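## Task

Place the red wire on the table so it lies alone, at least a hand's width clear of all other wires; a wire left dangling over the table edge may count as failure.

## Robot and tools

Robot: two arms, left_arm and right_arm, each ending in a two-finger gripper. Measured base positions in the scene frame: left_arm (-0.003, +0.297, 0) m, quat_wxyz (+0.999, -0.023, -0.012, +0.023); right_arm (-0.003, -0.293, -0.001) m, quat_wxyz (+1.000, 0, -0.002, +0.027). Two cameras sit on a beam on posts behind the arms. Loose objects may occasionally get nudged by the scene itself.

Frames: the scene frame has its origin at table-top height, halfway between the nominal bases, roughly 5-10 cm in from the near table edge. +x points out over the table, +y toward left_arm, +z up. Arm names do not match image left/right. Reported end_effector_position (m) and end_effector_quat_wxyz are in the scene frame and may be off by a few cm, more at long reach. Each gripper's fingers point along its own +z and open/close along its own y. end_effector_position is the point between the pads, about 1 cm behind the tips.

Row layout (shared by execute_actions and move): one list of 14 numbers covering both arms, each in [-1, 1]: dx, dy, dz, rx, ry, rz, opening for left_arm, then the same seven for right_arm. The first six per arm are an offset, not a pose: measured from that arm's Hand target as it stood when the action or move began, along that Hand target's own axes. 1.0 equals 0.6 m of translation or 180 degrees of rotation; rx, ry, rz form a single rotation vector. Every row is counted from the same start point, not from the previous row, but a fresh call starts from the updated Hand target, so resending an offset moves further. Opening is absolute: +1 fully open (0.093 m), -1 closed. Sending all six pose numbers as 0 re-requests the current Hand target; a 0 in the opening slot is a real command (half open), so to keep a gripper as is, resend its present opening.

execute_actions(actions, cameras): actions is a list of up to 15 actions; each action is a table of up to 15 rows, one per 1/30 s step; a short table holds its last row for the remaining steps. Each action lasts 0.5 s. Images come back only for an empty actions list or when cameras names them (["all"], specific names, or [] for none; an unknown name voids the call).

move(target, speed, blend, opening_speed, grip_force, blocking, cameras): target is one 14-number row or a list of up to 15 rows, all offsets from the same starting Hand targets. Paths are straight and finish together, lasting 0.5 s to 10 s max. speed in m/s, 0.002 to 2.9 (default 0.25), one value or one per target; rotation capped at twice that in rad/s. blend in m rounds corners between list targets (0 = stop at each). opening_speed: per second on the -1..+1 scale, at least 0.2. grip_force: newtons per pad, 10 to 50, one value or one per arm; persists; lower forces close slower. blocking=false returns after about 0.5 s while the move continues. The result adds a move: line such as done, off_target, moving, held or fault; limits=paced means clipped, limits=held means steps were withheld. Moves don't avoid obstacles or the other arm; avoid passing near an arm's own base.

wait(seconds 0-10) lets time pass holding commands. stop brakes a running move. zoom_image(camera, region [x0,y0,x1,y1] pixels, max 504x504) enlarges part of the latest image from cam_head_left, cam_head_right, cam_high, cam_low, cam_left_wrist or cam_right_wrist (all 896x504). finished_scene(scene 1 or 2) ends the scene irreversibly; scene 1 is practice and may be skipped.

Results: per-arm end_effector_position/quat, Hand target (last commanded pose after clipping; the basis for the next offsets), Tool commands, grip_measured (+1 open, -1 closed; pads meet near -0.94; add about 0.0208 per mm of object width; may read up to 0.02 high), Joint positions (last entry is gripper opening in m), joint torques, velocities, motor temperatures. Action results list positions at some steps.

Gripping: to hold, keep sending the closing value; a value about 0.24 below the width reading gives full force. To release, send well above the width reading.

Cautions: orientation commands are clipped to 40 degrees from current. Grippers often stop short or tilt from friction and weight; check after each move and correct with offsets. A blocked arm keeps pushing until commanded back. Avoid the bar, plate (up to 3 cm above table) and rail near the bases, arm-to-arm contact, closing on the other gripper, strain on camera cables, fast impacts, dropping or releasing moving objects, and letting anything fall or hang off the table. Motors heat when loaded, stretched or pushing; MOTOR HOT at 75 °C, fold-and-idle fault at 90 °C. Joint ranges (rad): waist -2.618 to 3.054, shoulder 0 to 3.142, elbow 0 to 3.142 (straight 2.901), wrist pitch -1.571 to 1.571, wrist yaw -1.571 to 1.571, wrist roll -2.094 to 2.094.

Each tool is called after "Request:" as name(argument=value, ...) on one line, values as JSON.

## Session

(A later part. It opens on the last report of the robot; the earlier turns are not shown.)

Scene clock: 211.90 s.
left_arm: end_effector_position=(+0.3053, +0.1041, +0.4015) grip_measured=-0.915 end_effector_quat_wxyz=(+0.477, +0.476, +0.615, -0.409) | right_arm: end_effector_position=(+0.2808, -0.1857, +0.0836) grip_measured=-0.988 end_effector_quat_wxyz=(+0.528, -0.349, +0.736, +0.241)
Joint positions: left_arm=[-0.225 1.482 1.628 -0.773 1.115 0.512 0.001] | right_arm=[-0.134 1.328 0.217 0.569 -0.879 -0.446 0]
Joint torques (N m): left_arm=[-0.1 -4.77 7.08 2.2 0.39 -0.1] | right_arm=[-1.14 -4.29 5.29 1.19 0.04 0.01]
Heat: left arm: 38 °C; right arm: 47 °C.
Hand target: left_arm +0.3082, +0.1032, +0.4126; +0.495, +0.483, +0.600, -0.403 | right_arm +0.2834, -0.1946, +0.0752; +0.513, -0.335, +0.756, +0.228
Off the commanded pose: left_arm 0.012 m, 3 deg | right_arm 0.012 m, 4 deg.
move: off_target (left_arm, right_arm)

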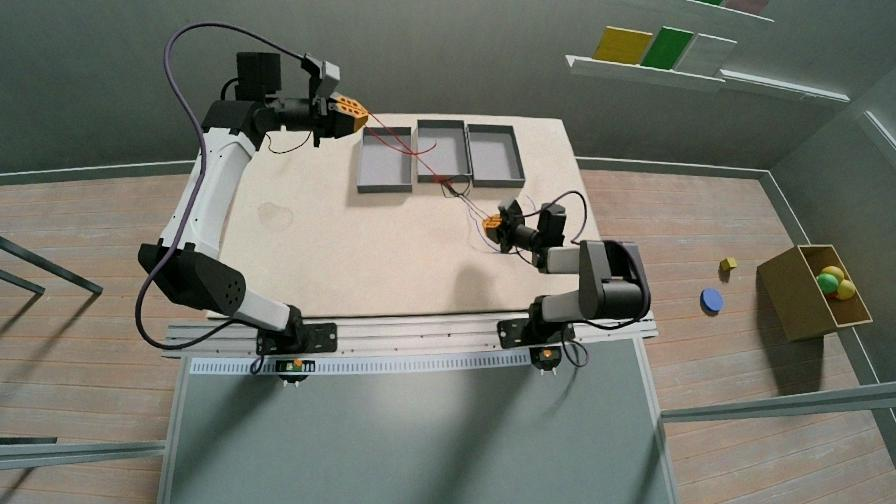

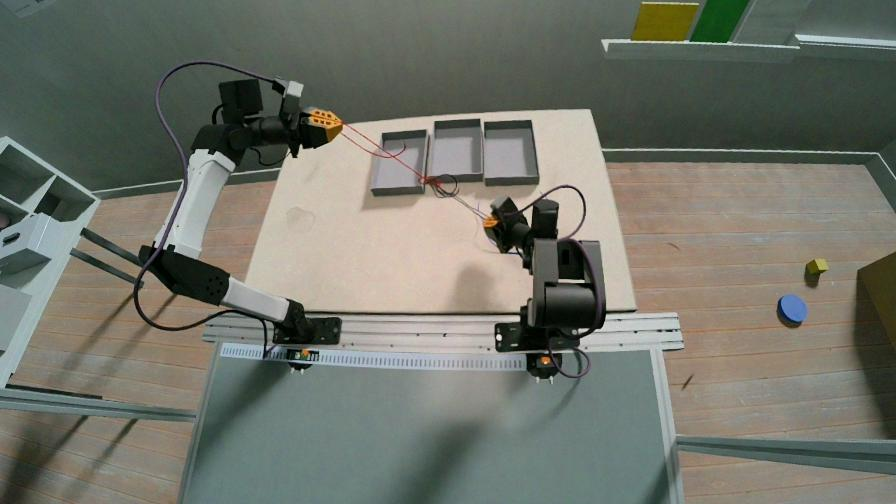

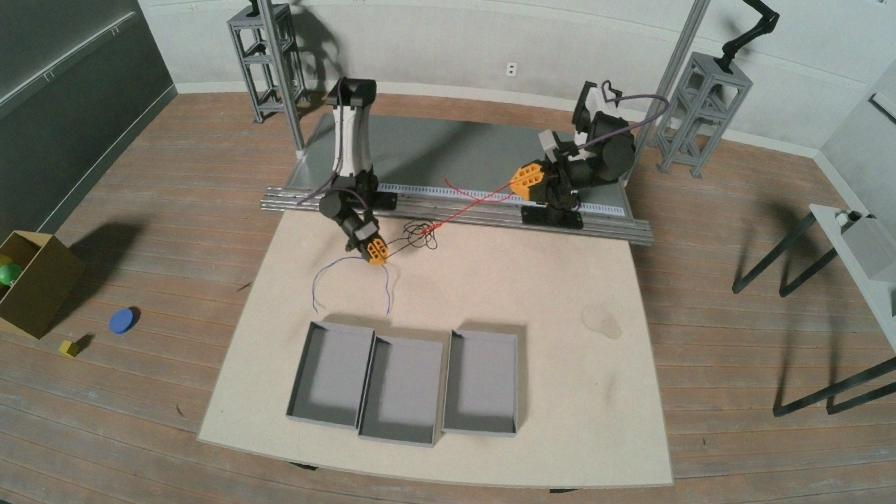

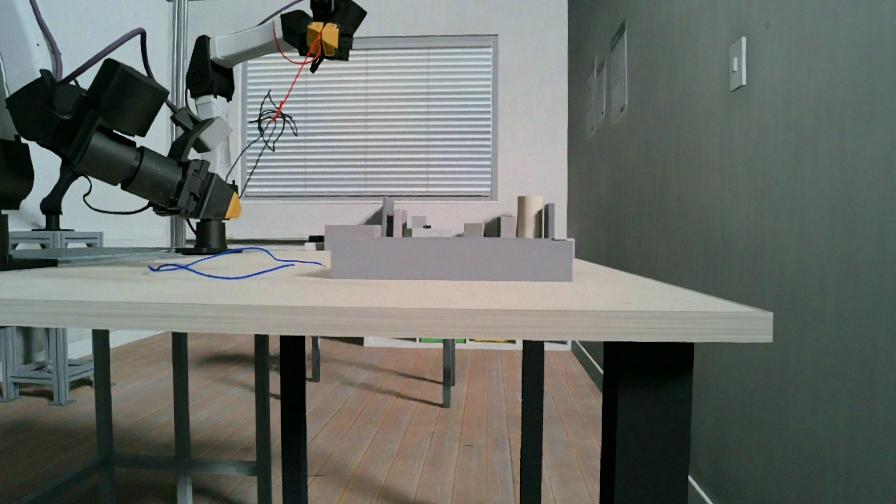

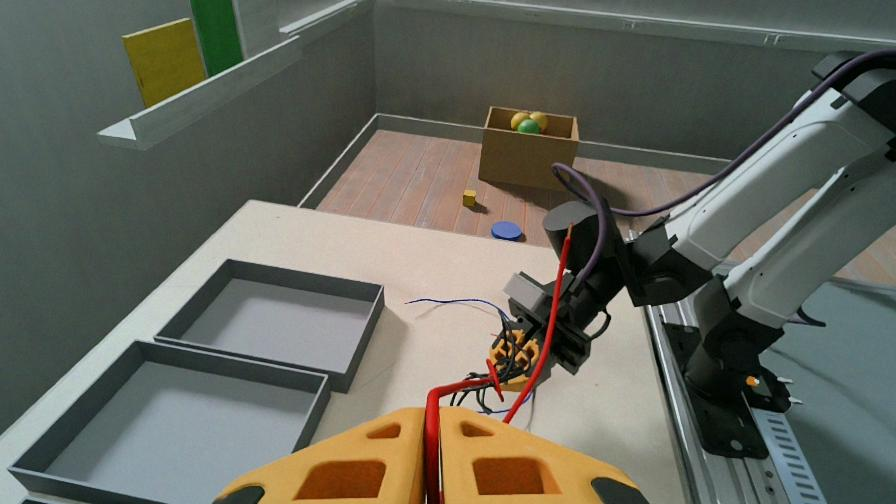

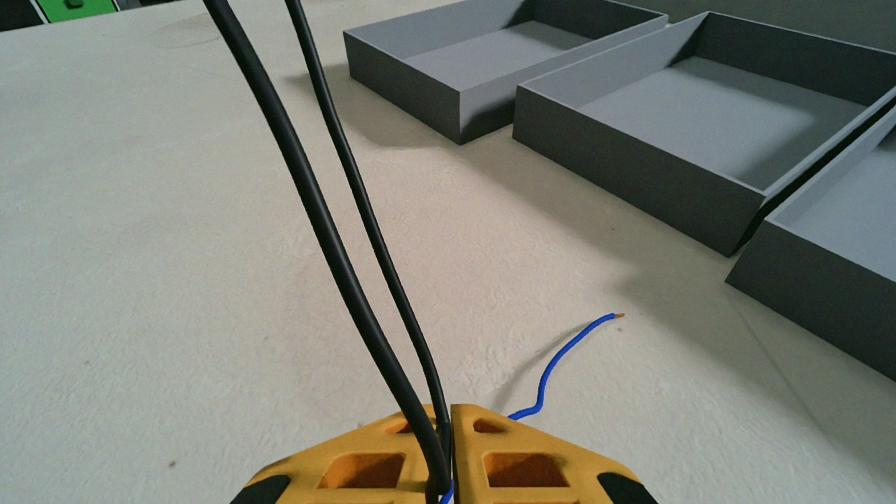

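Request:
move(target=[0.03,0,-0.2,0,0,0,-0.921875,0.057,-0.252,-0.143,0,0,0,-1], cameras=["all"], speed=0.06)

Request:
zoom_image(camera="cam_high", region=[300, 150, 640, 340])

Scene clock: 219.30 s.
left_arm: end_effector_position=(+0.2921, +0.2222, +0.4090) grip_measured=-0.915 end_effector_quat_wxyz=(+0.517, +0.443, +0.623, -0.386) | right_arm: end_effector_position=(+0.3295, -0.3605, +0.0722) grip_measured=-0.988 end_effector_quat_wxyz=(+0.505, -0.332, +0.763, +0.229)
Joint positions: left_arm=[0.197 1.587 1.878 -1.575 1.342 1.245 0.001] | right_arm=[-0.728 1.826 0.905 -0.511 -1.169 -1.403 0]
Joint torques (N m): left_arm=[0.24 -6.98 4.51 0.71 0.72 0.17] | right_arm=[-0.38 -7.92 6.19 0.44 -0.74 -0.06]
Heat: left arm: 38 °C; right arm: 46 °C.
Hand target: left_arm +0.2828, +0.2218, +0.4172; +0.495, +0.483, +0.600, -0.403 | right_arm +0.3336, -0.3646, +0.0751; +0.513, -0.335, +0.756, +0.228
Off the commanded pose: left_arm 0.012 m, 6 deg | right_arm 0.006 m, 1 deg.
joint sent to its limit (left arm) — joint 4 (wrist pitch), lower limit. The joint targets are off in orientation, not in position.
move: off_target (left_arm)

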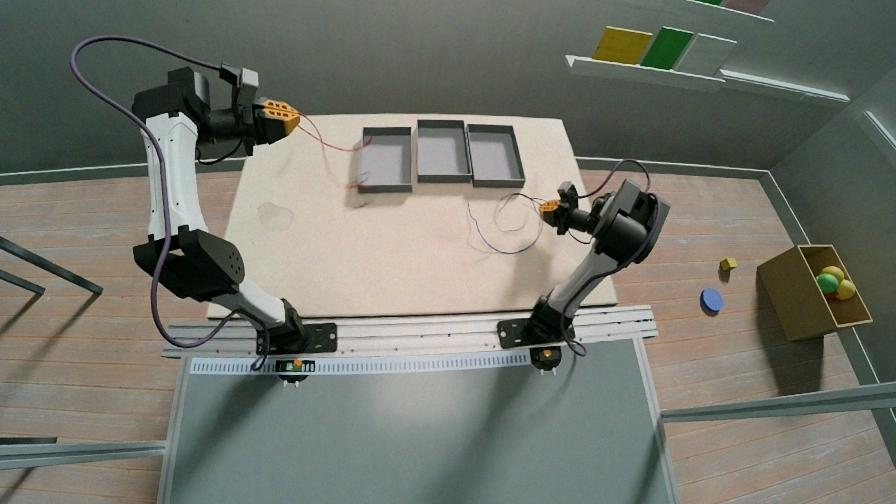

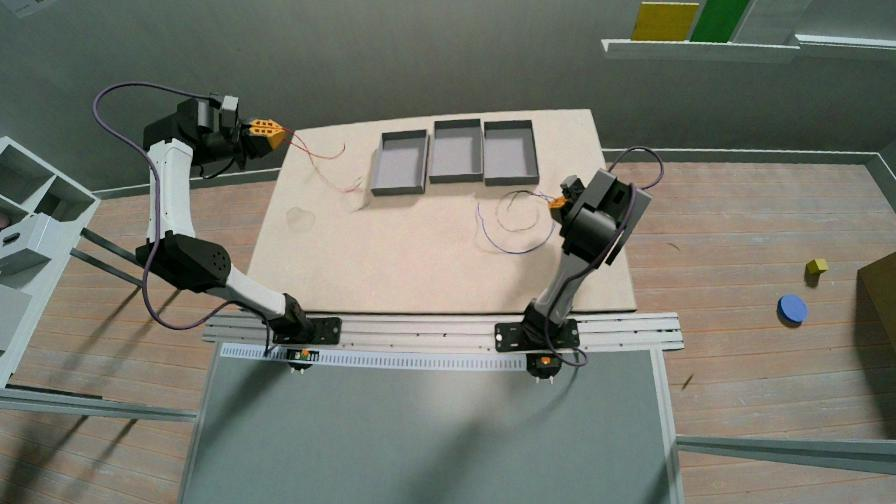

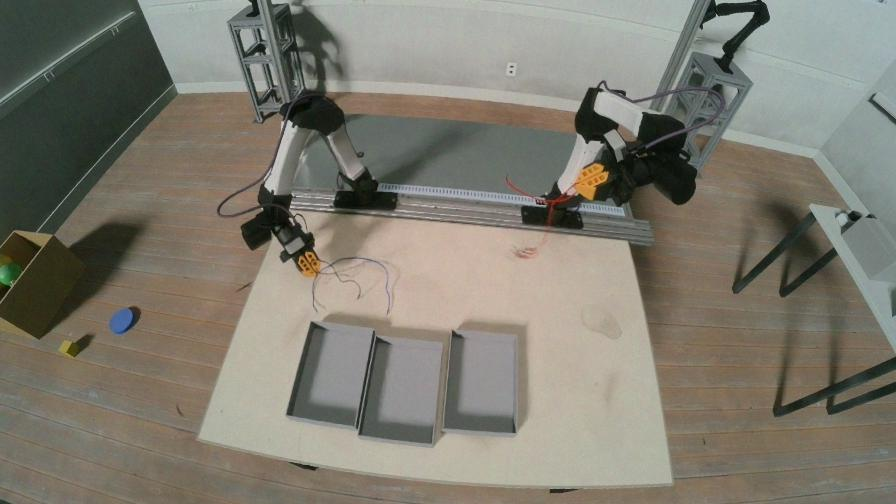

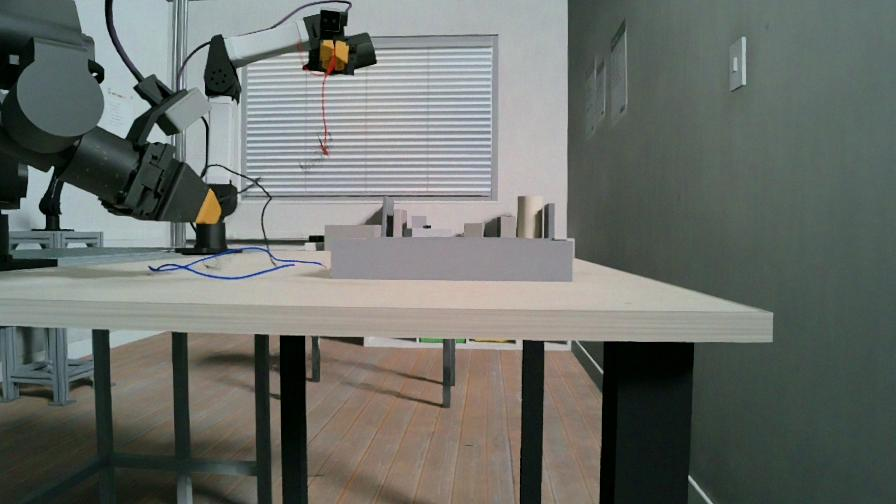

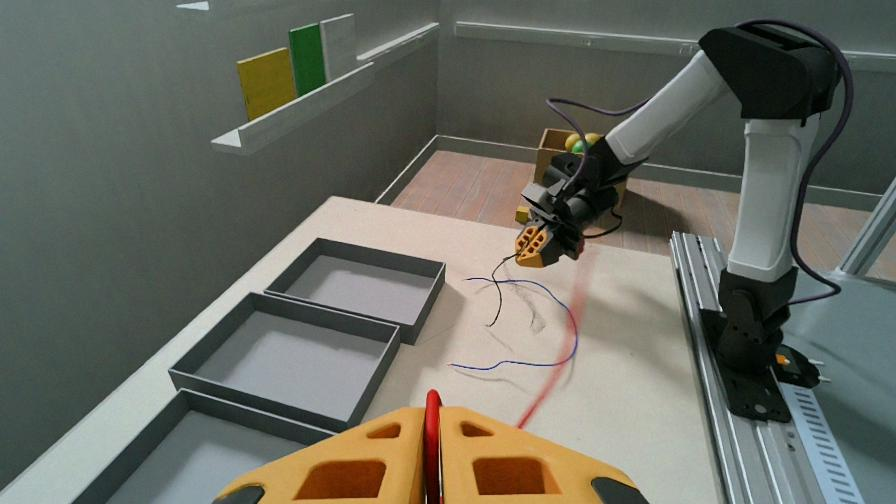

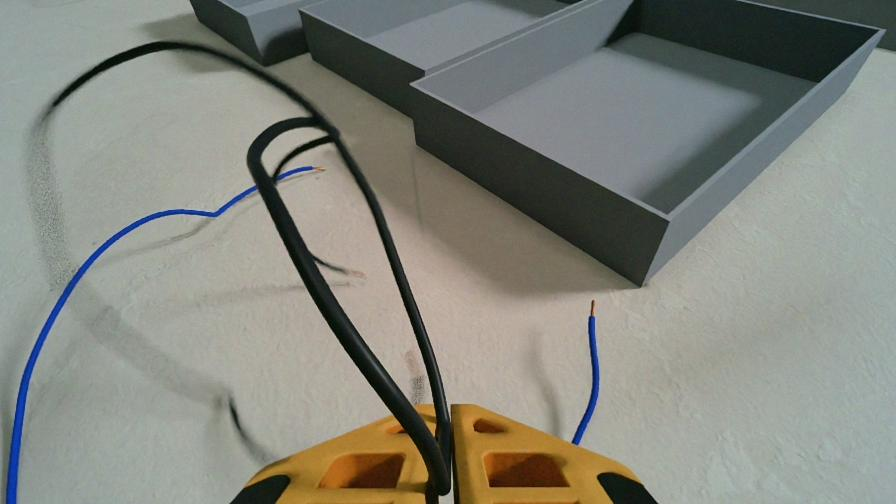

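Scaled by 1.482 from the camera's 896x504 image, which has a finer 1280x720 frame.

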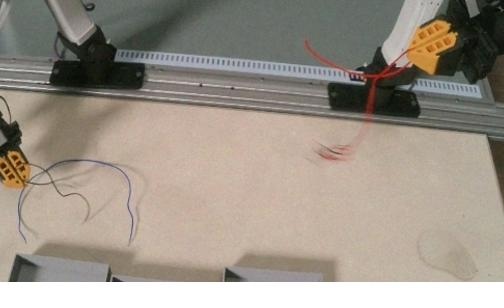

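Request:
move(target=[[0,0,0,0,0,0,-0.921875,0.08,0.0,0.033,0,0,0,-1],[0,0,0,0,0,0,-0.921875,0.08,0.0,0.033,0,0,0,-0.4]], cameras=["all"], speed=0.12)

Request:
zoom_image(camera="cam_low", region=[260, 30, 400, 210])

Request:
zoom_image(camera="cam_high", region=[460, 150, 640, 300])

Scene clock: 224.50 s.
left_arm: end_effector_position=(+0.2921, +0.2222, +0.4091) grip_measured=-0.915 end_effector_quat_wxyz=(+0.517, +0.443, +0.623, -0.386) | right_arm: end_effector_position=(+0.3371, -0.3663, +0.0259) grip_measured=-0.401 end_effector_quat_wxyz=(+0.509, -0.340, +0.759, +0.221)
Joint positions: left_arm=[0.197 1.587 1.878 -1.575 1.342 1.245 0.001] | right_arm=[-0.728 1.985 0.882 -0.316 -1.169 -1.414 0.026]
Joint torques (N m): left_arm=[0.29 -7.05 4.46 0.71 0.72 0.17] | right_arm=[-0.09 -8.92 3.08 0.66 -0.8 0.11]
Heat: left arm: 38 °C; right arm: 46 °C.
Hand target: left_arm +0.2828, +0.2218, +0.4172; +0.495, +0.483, +0.600, -0.403 | right_arm +0.3341, -0.3641, +0.0232; +0.513, -0.336, +0.756, +0.228
Off the commanded pose: left_arm 0.012 m, 6 deg | right_arm 0.005 m, 1 deg.
joint sent to its limit (left arm) — joint 4 (wrist pitch), lower limit. The joint targets are off in orientation, not in position.
move: off_target (left_arm)

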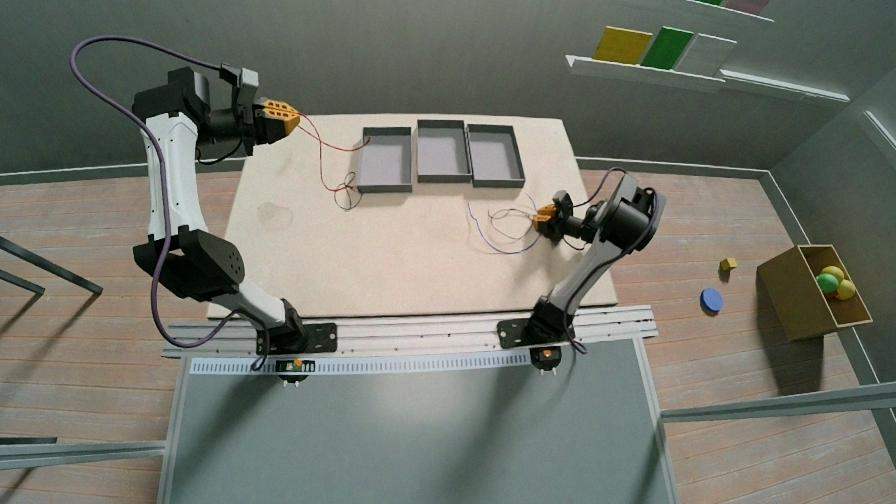

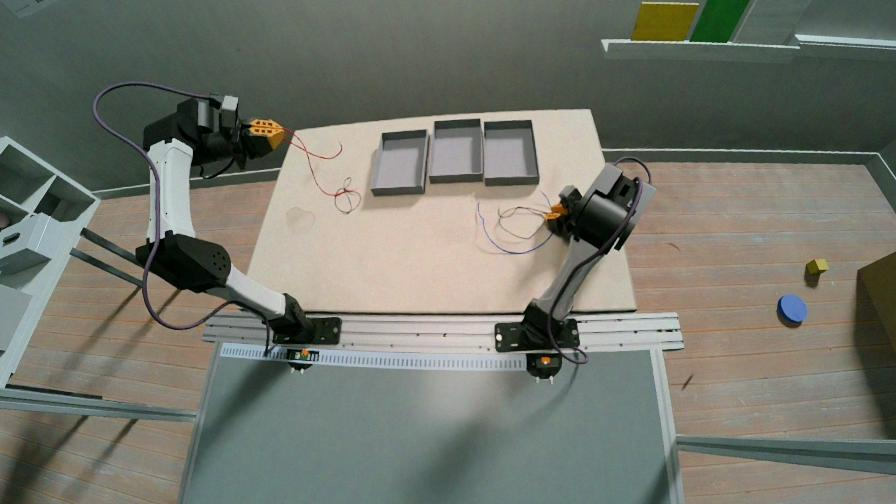

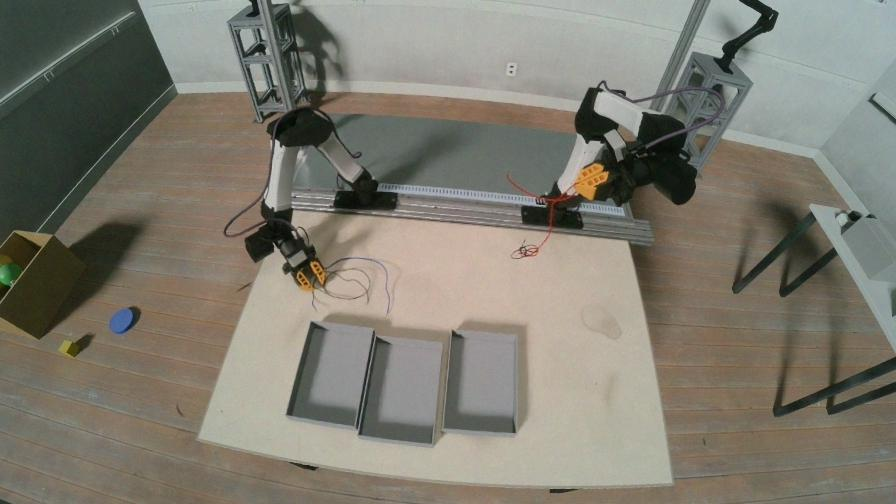

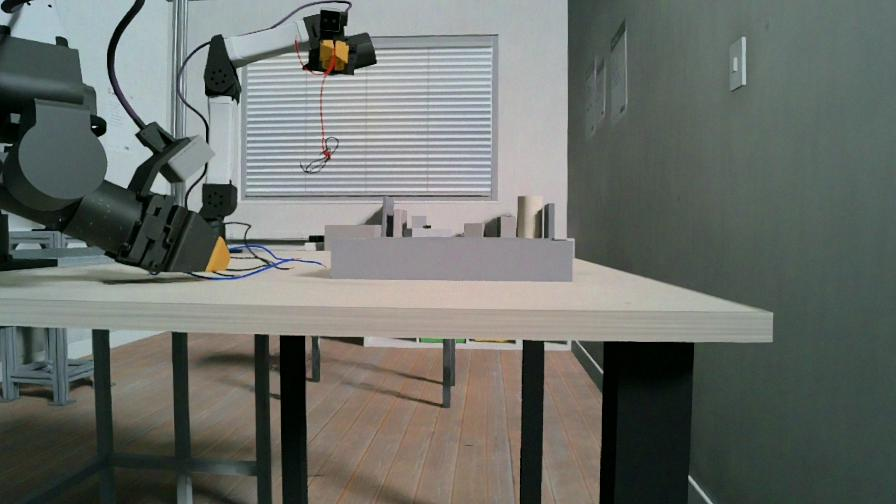

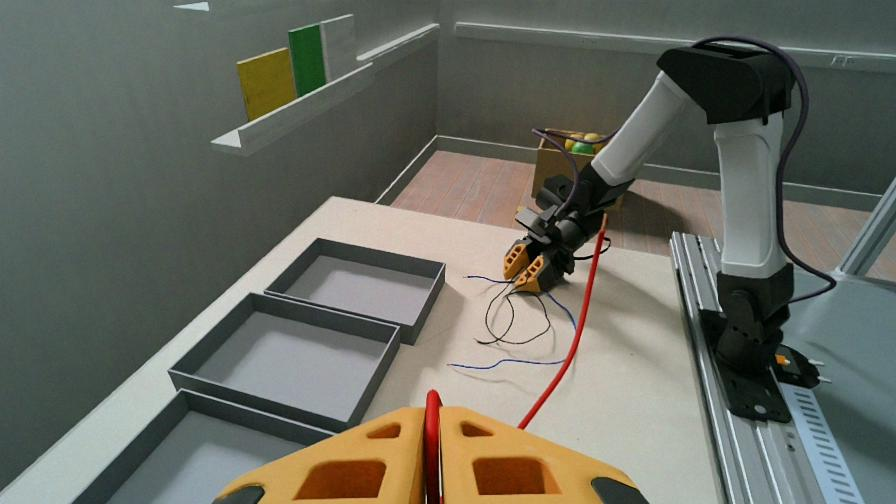

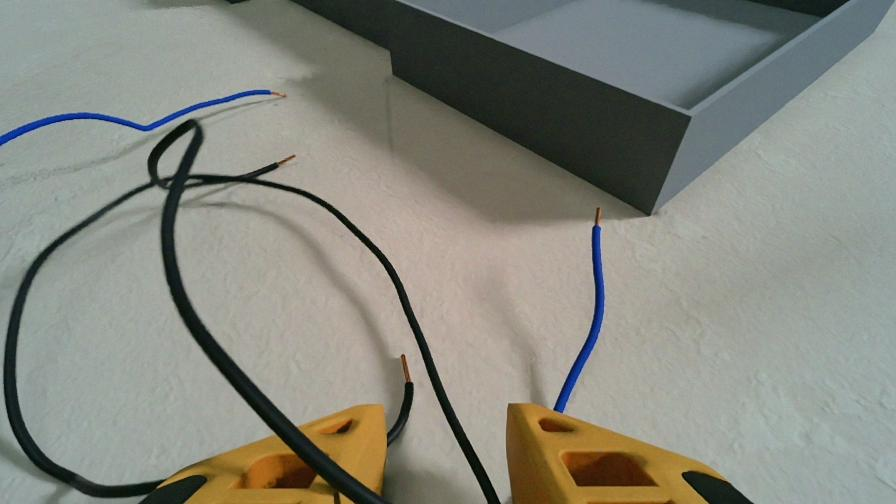

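Scaled by 2.800 from the camera's 896x504 image, which has a finer 1280x720 frame.

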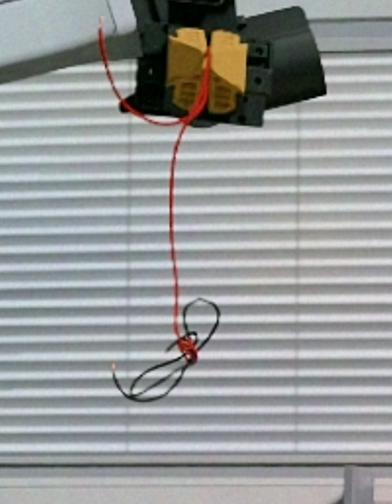

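Scaled by 2.800 from the camera's 896x504 image, which has a finer 1280x720 frame.

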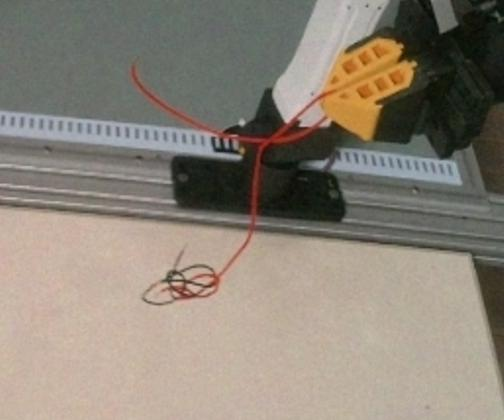

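Request:
move(target=[[0,0,0,0,0,0,-0.921875,0,0,0,0,0,0,0.2],[0,0,0.05,0,0,0,-0.921875,0,0,-0.16,0,0,0,0.2],[-0.02,0,0.1,0,0,0,-0.921875,-0.23,0.052,-0.19,0,0,0,0.2],[-0.03,0,0.2,0,0,0,-0.921875,-0.317,0.4,0.123,0,-0.12,0,0]], cameras=["all"], speed=0.17, blend=[0,0.02,0.03,0])

Request:
zoom_image(camera="cam_low", region=[230, 30, 400, 210])

Request:
zoom_image(camera="cam_high", region=[380, 150, 580, 300])

Request:
zoom_image(camera="cam_right_wrist", region=[200, 0, 500, 250])

Scene clock: 237.13 s.
left_arm: end_effector_position=(+0.3159, +0.1046, +0.4015) grip_measured=-0.915 end_effector_quat_wxyz=(+0.480, +0.476, +0.612, -0.411) | right_arm: end_effector_position=(+0.2504, -0.0990, +0.1809) grip_measured=+0.001 end_effector_quat_wxyz=(+0.653, -0.294, +0.637, +0.287)
Joint positions: left_arm=[-0.215 1.517 1.652 -0.758 1.128 0.514 0.001] | right_arm=[0.391 1.089 0.107 0.998 -0.402 -0.011 0.045]
Joint torques (N m): left_arm=[-0.92 -7.54 5.45 2.03 0.26 -0.11] | right_arm=[0.9 -2 4.14 2.2 0.2 0.23]
Heat: left arm: 38 °C; right arm: 46 °C.
Hand target: left_arm +0.3081, +0.1031, +0.4126; +0.495, +0.483, +0.600, -0.403 | right_arm +0.2493, -0.1001, +0.1729; +0.646, -0.287, +0.647, +0.287
Off the commanded pose: left_arm 0.014 m, 3 deg | right_arm 0.008 m, 2 deg.
move: off_target (left_arm)

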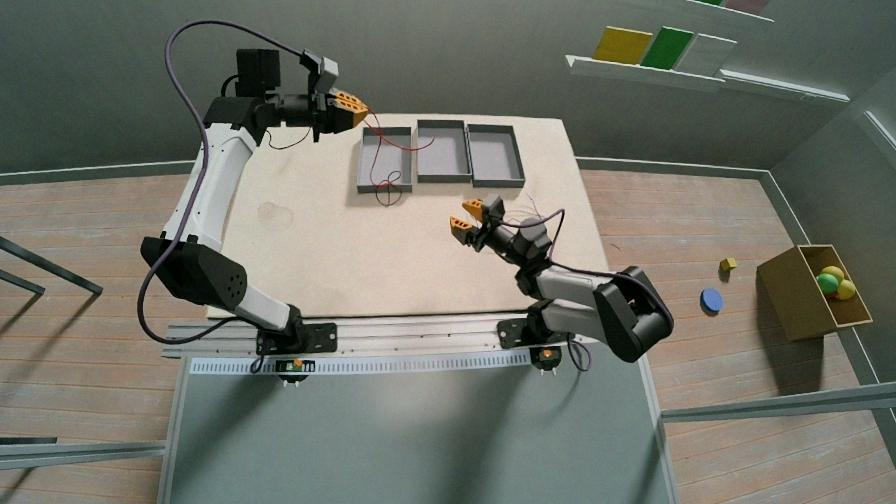

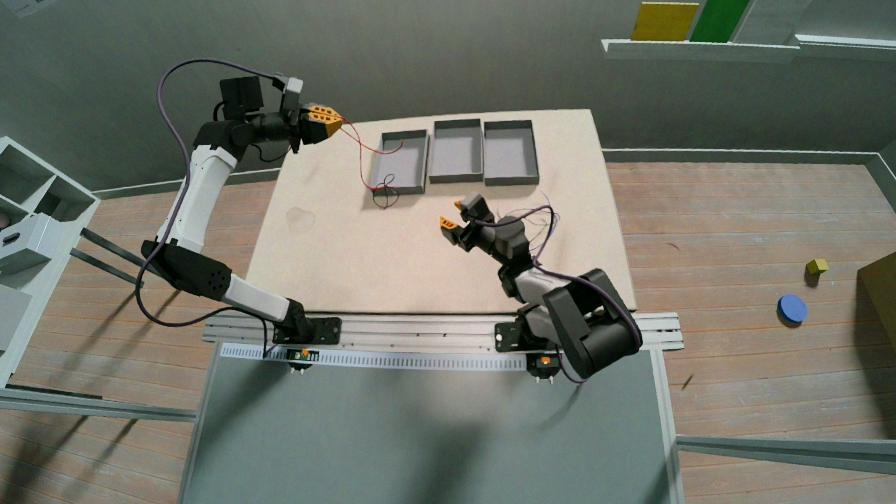

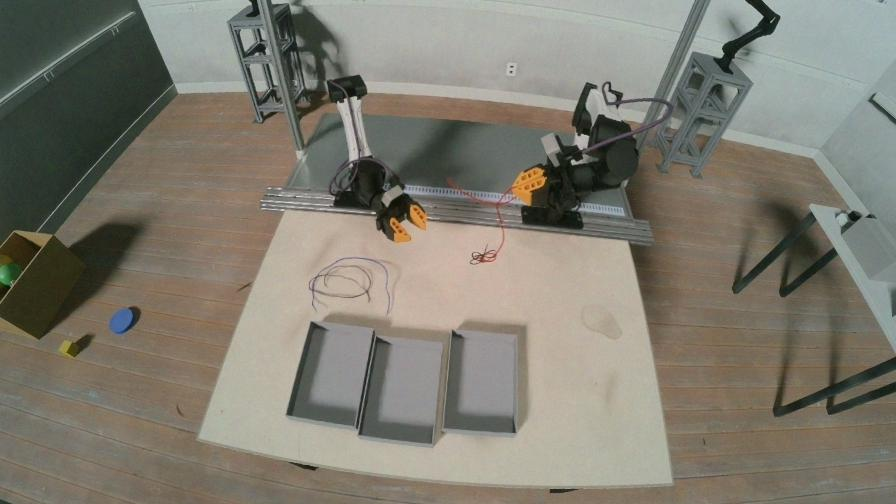

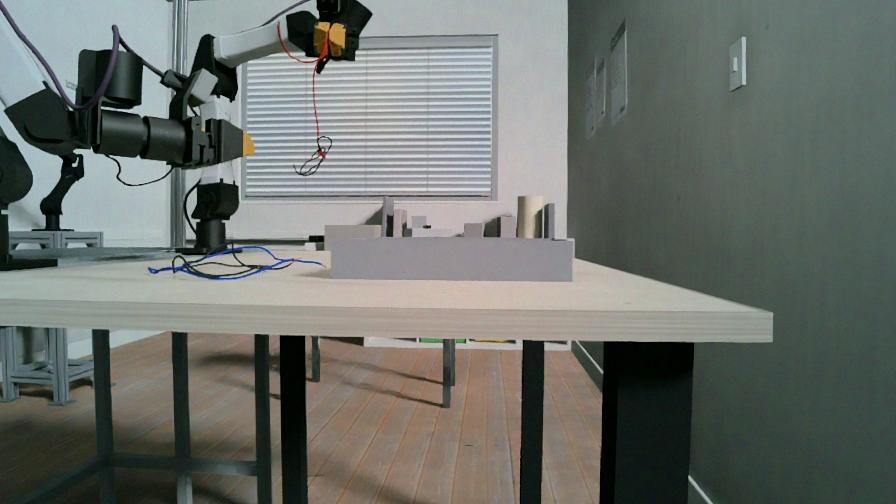

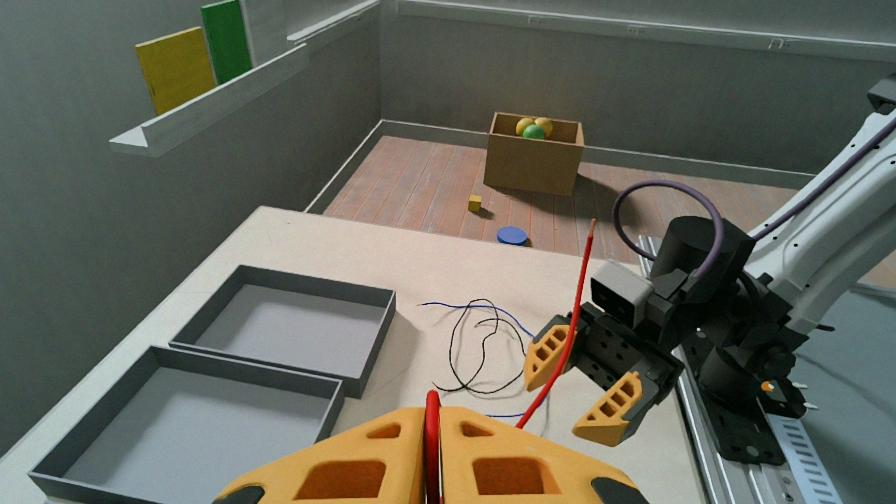

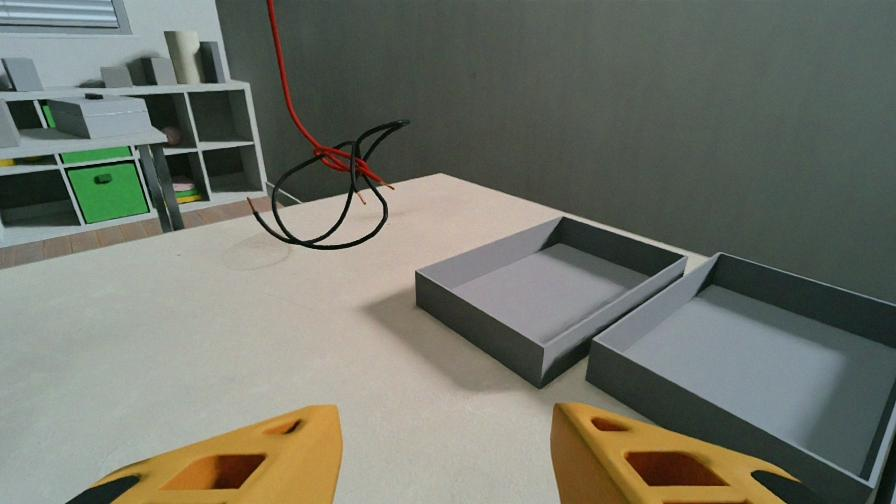

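Scaled by 2.800 from the camera's 896x504 image, which has a finer 1280x720 frame.

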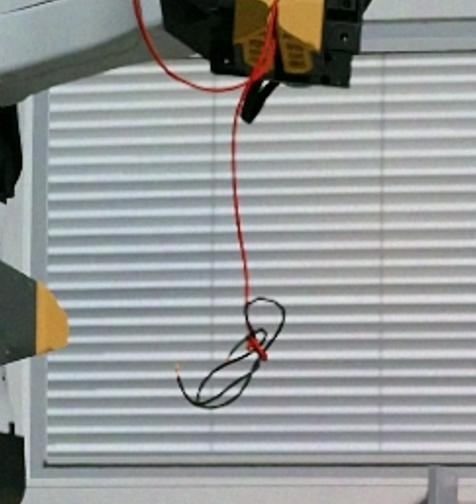

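Scaled by 2.520 from the camera's 896x504 image, which has a finer 1280x720 frame.

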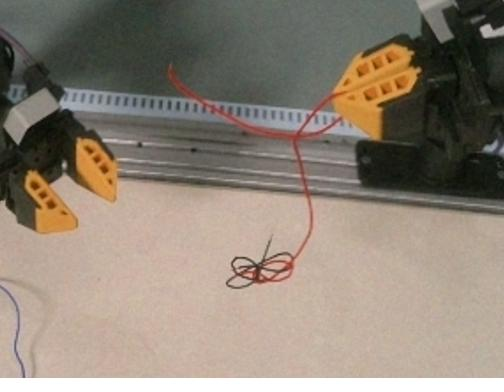

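Scaled by 1.680 from the camera's 896x504 image, which has a finer 1280x720 frame.

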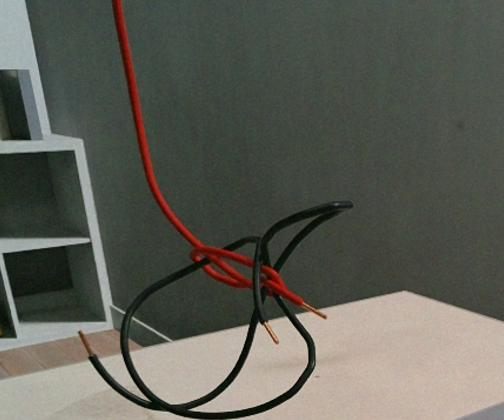

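Request:
move(target=[[0,0,0,0,0,0,-0.921875,0.045,0.082,0.15,0,0,0,0.0],[0,0,0,0,0,0,-0.921875,0.045,0.082,0.26,0,0,0,0.0]], cameras=["cam_low","cam_high","cam_right_wrist"], speed=0.15)

Request:
zoom_image(camera="cam_low", region=[250, 60, 400, 210])

Request:
zoom_image(camera="cam_high", region=[400, 170, 560, 300])

Scene clock: 255.43 s.
left_arm: end_effector_position=(+0.3159, +0.1046, +0.4015) grip_measured=-0.915 end_effector_quat_wxyz=(+0.480, +0.476, +0.612, -0.411) | right_arm: end_effector_position=(+0.3139, +0.0446, +0.1485) grip_measured=+0.001 end_effector_quat_wxyz=(+0.648, -0.293, +0.641, +0.289)
Joint positions: left_arm=[-0.215 1.517 1.652 -0.758 1.128 0.514 0.001] | right_arm=[0.745 1.865 0.569 1.302 -0.049 -0.007 0.045]
Joint torques (N m): left_arm=[-0.92 -7.53 5.35 2.01 0.26 -0.12] | right_arm=[0.91 -7.91 6.06 2.03 0.16 0.24]
Heat: left arm: 38 °C; right arm: 43 °C.
Hand target: left_arm +0.3081, +0.1031, +0.4126; +0.495, +0.483, +0.600, -0.403 | right_arm +0.3175, +0.0486, +0.1456; +0.646, -0.287, +0.647, +0.287
Off the commanded pose: left_arm 0.014 m, 2 deg | right_arm 0.006 m, 1 deg.
move: off_target (left_arm)
Images, in order (width x height): cam_high 896x504, cam_low 896x504, cam_right_wrist 896x504.

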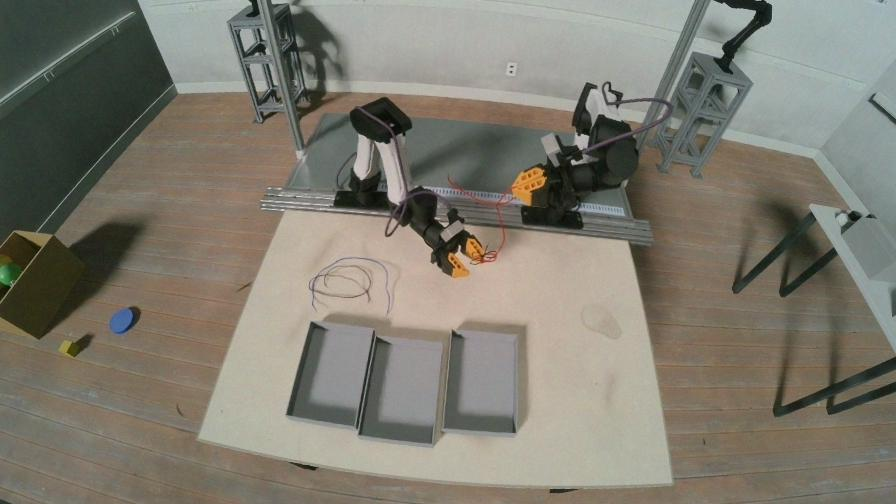

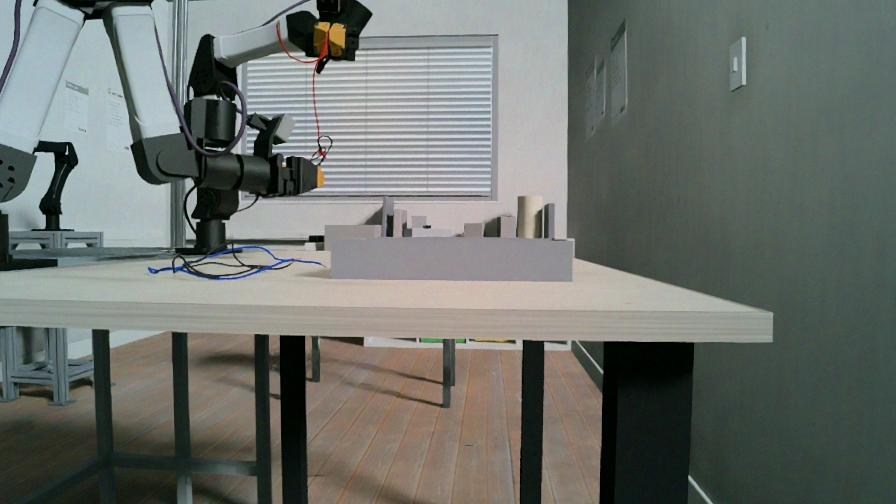

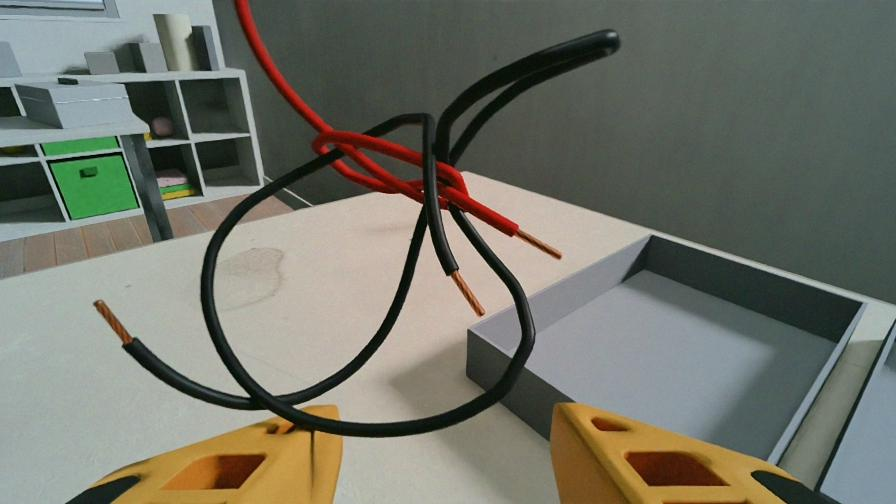

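Scaled by 3.360 from the camera's 896x504 image, which has a finer 1280x720 frame.

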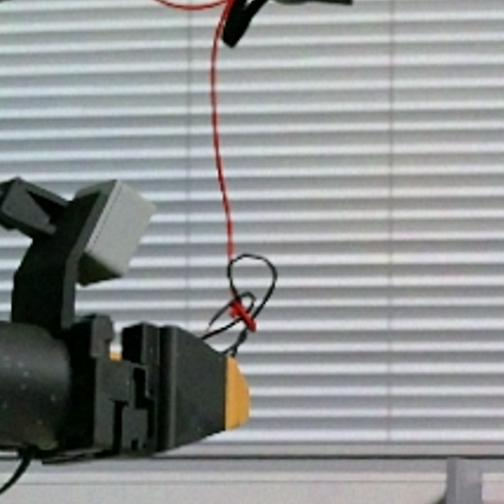

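Scaled by 3.150 from the camera's 896x504 image, which has a finer 1280x720 frame.

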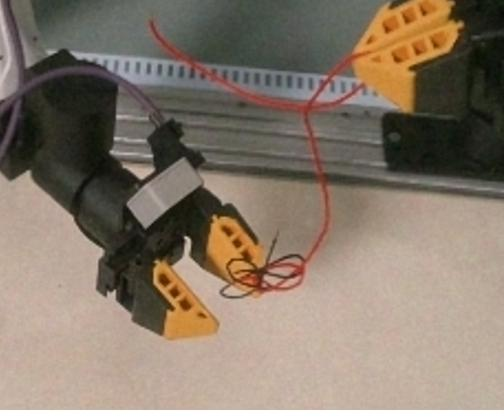

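Request:
move(target=[[0,0,0,0,0,0,-0.921875,0,0,-0.09,0,0,0,0.0],[0,0,0,0,0,0,-0.921875,-0.037,0.03,-0.09,0,0,0,0.5],[0,0,0,0,0,0,-0.921875,-0.037,0.03,0.012,0,0,0,0.5]], cameras=["cam_low","cam_high","cam_right_wrist"], speed=0.15)

Request:
zoom_image(camera="cam_low", region=[250, 60, 400, 210])

Scene clock: 265.27 s.
left_arm: end_effector_position=(+0.3159, +0.1046, +0.4015) grip_measured=-0.915 end_effector_quat_wxyz=(+0.480, +0.476, +0.612, -0.411) | right_arm: end_effector_position=(+0.3029, +0.0636, +0.1691) grip_measured=+0.499 end_effector_quat_wxyz=(+0.647, -0.294, +0.641, +0.289)
Joint positions: left_arm=[-0.215 1.517 1.652 -0.758 1.128 0.514 0.001] | right_arm=[0.814 1.793 0.616 1.179 0.017 -0.007 0.069]
Joint torques (N m): left_arm=[-0.92 -7.57 5.39 2.01 0.27 -0.11] | right_arm=[-0.01 -7.9 6.78 2.07 0.12 0.27]
Heat: left arm: 38 °C; right arm: 45 °C.
Hand target: left_arm +0.3081, +0.1031, +0.4126; +0.495, +0.483, +0.600, -0.403 | right_arm +0.3090, +0.0660, +0.1677; +0.646, -0.287, +0.647, +0.287
Off the commanded pose: left_arm 0.014 m, 2 deg | right_arm 0.007 m, 1 deg.
move: off_target (left_arm)
Images, in order (width x height): cam_high 896x504, cam_low 896x504, cam_right_wrist 896x504.

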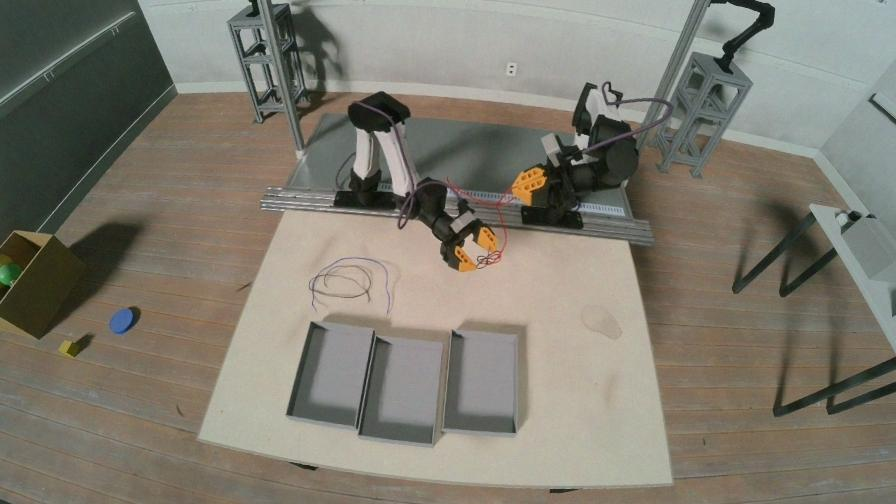

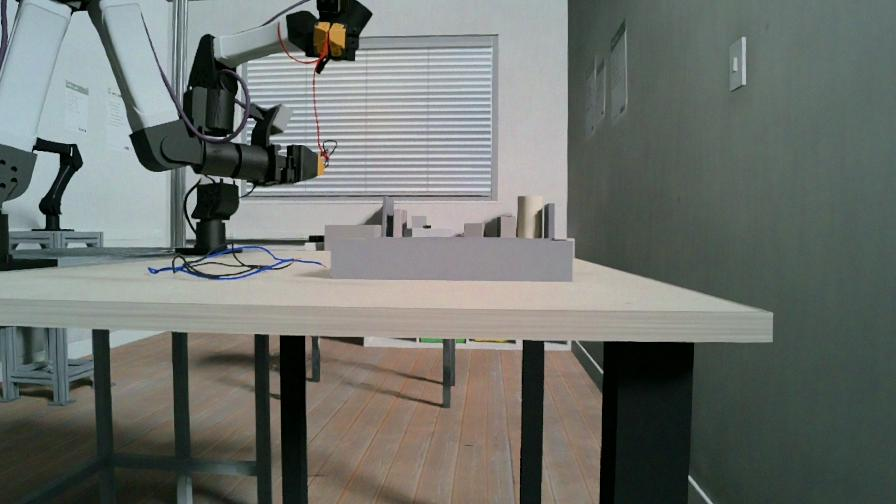

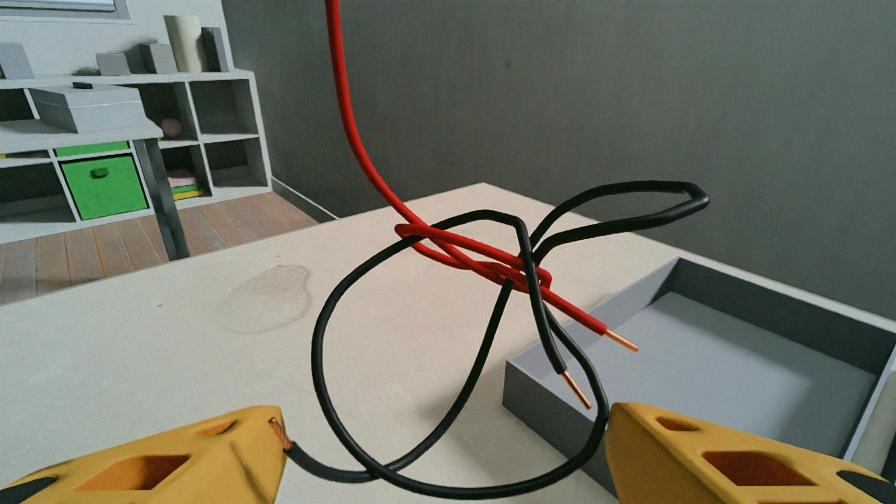

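Scaled by 3.360 from the camera's 896x504 image, which has a finer 1280x720 frame.

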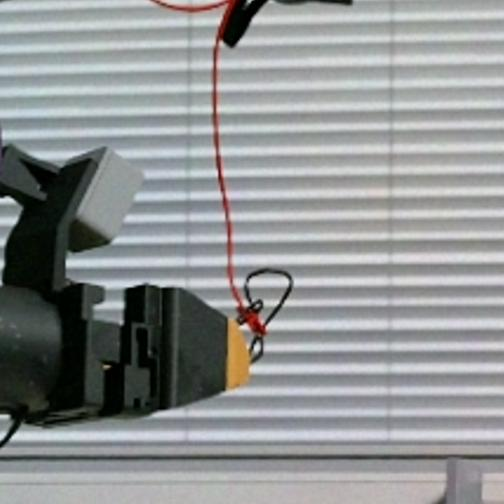

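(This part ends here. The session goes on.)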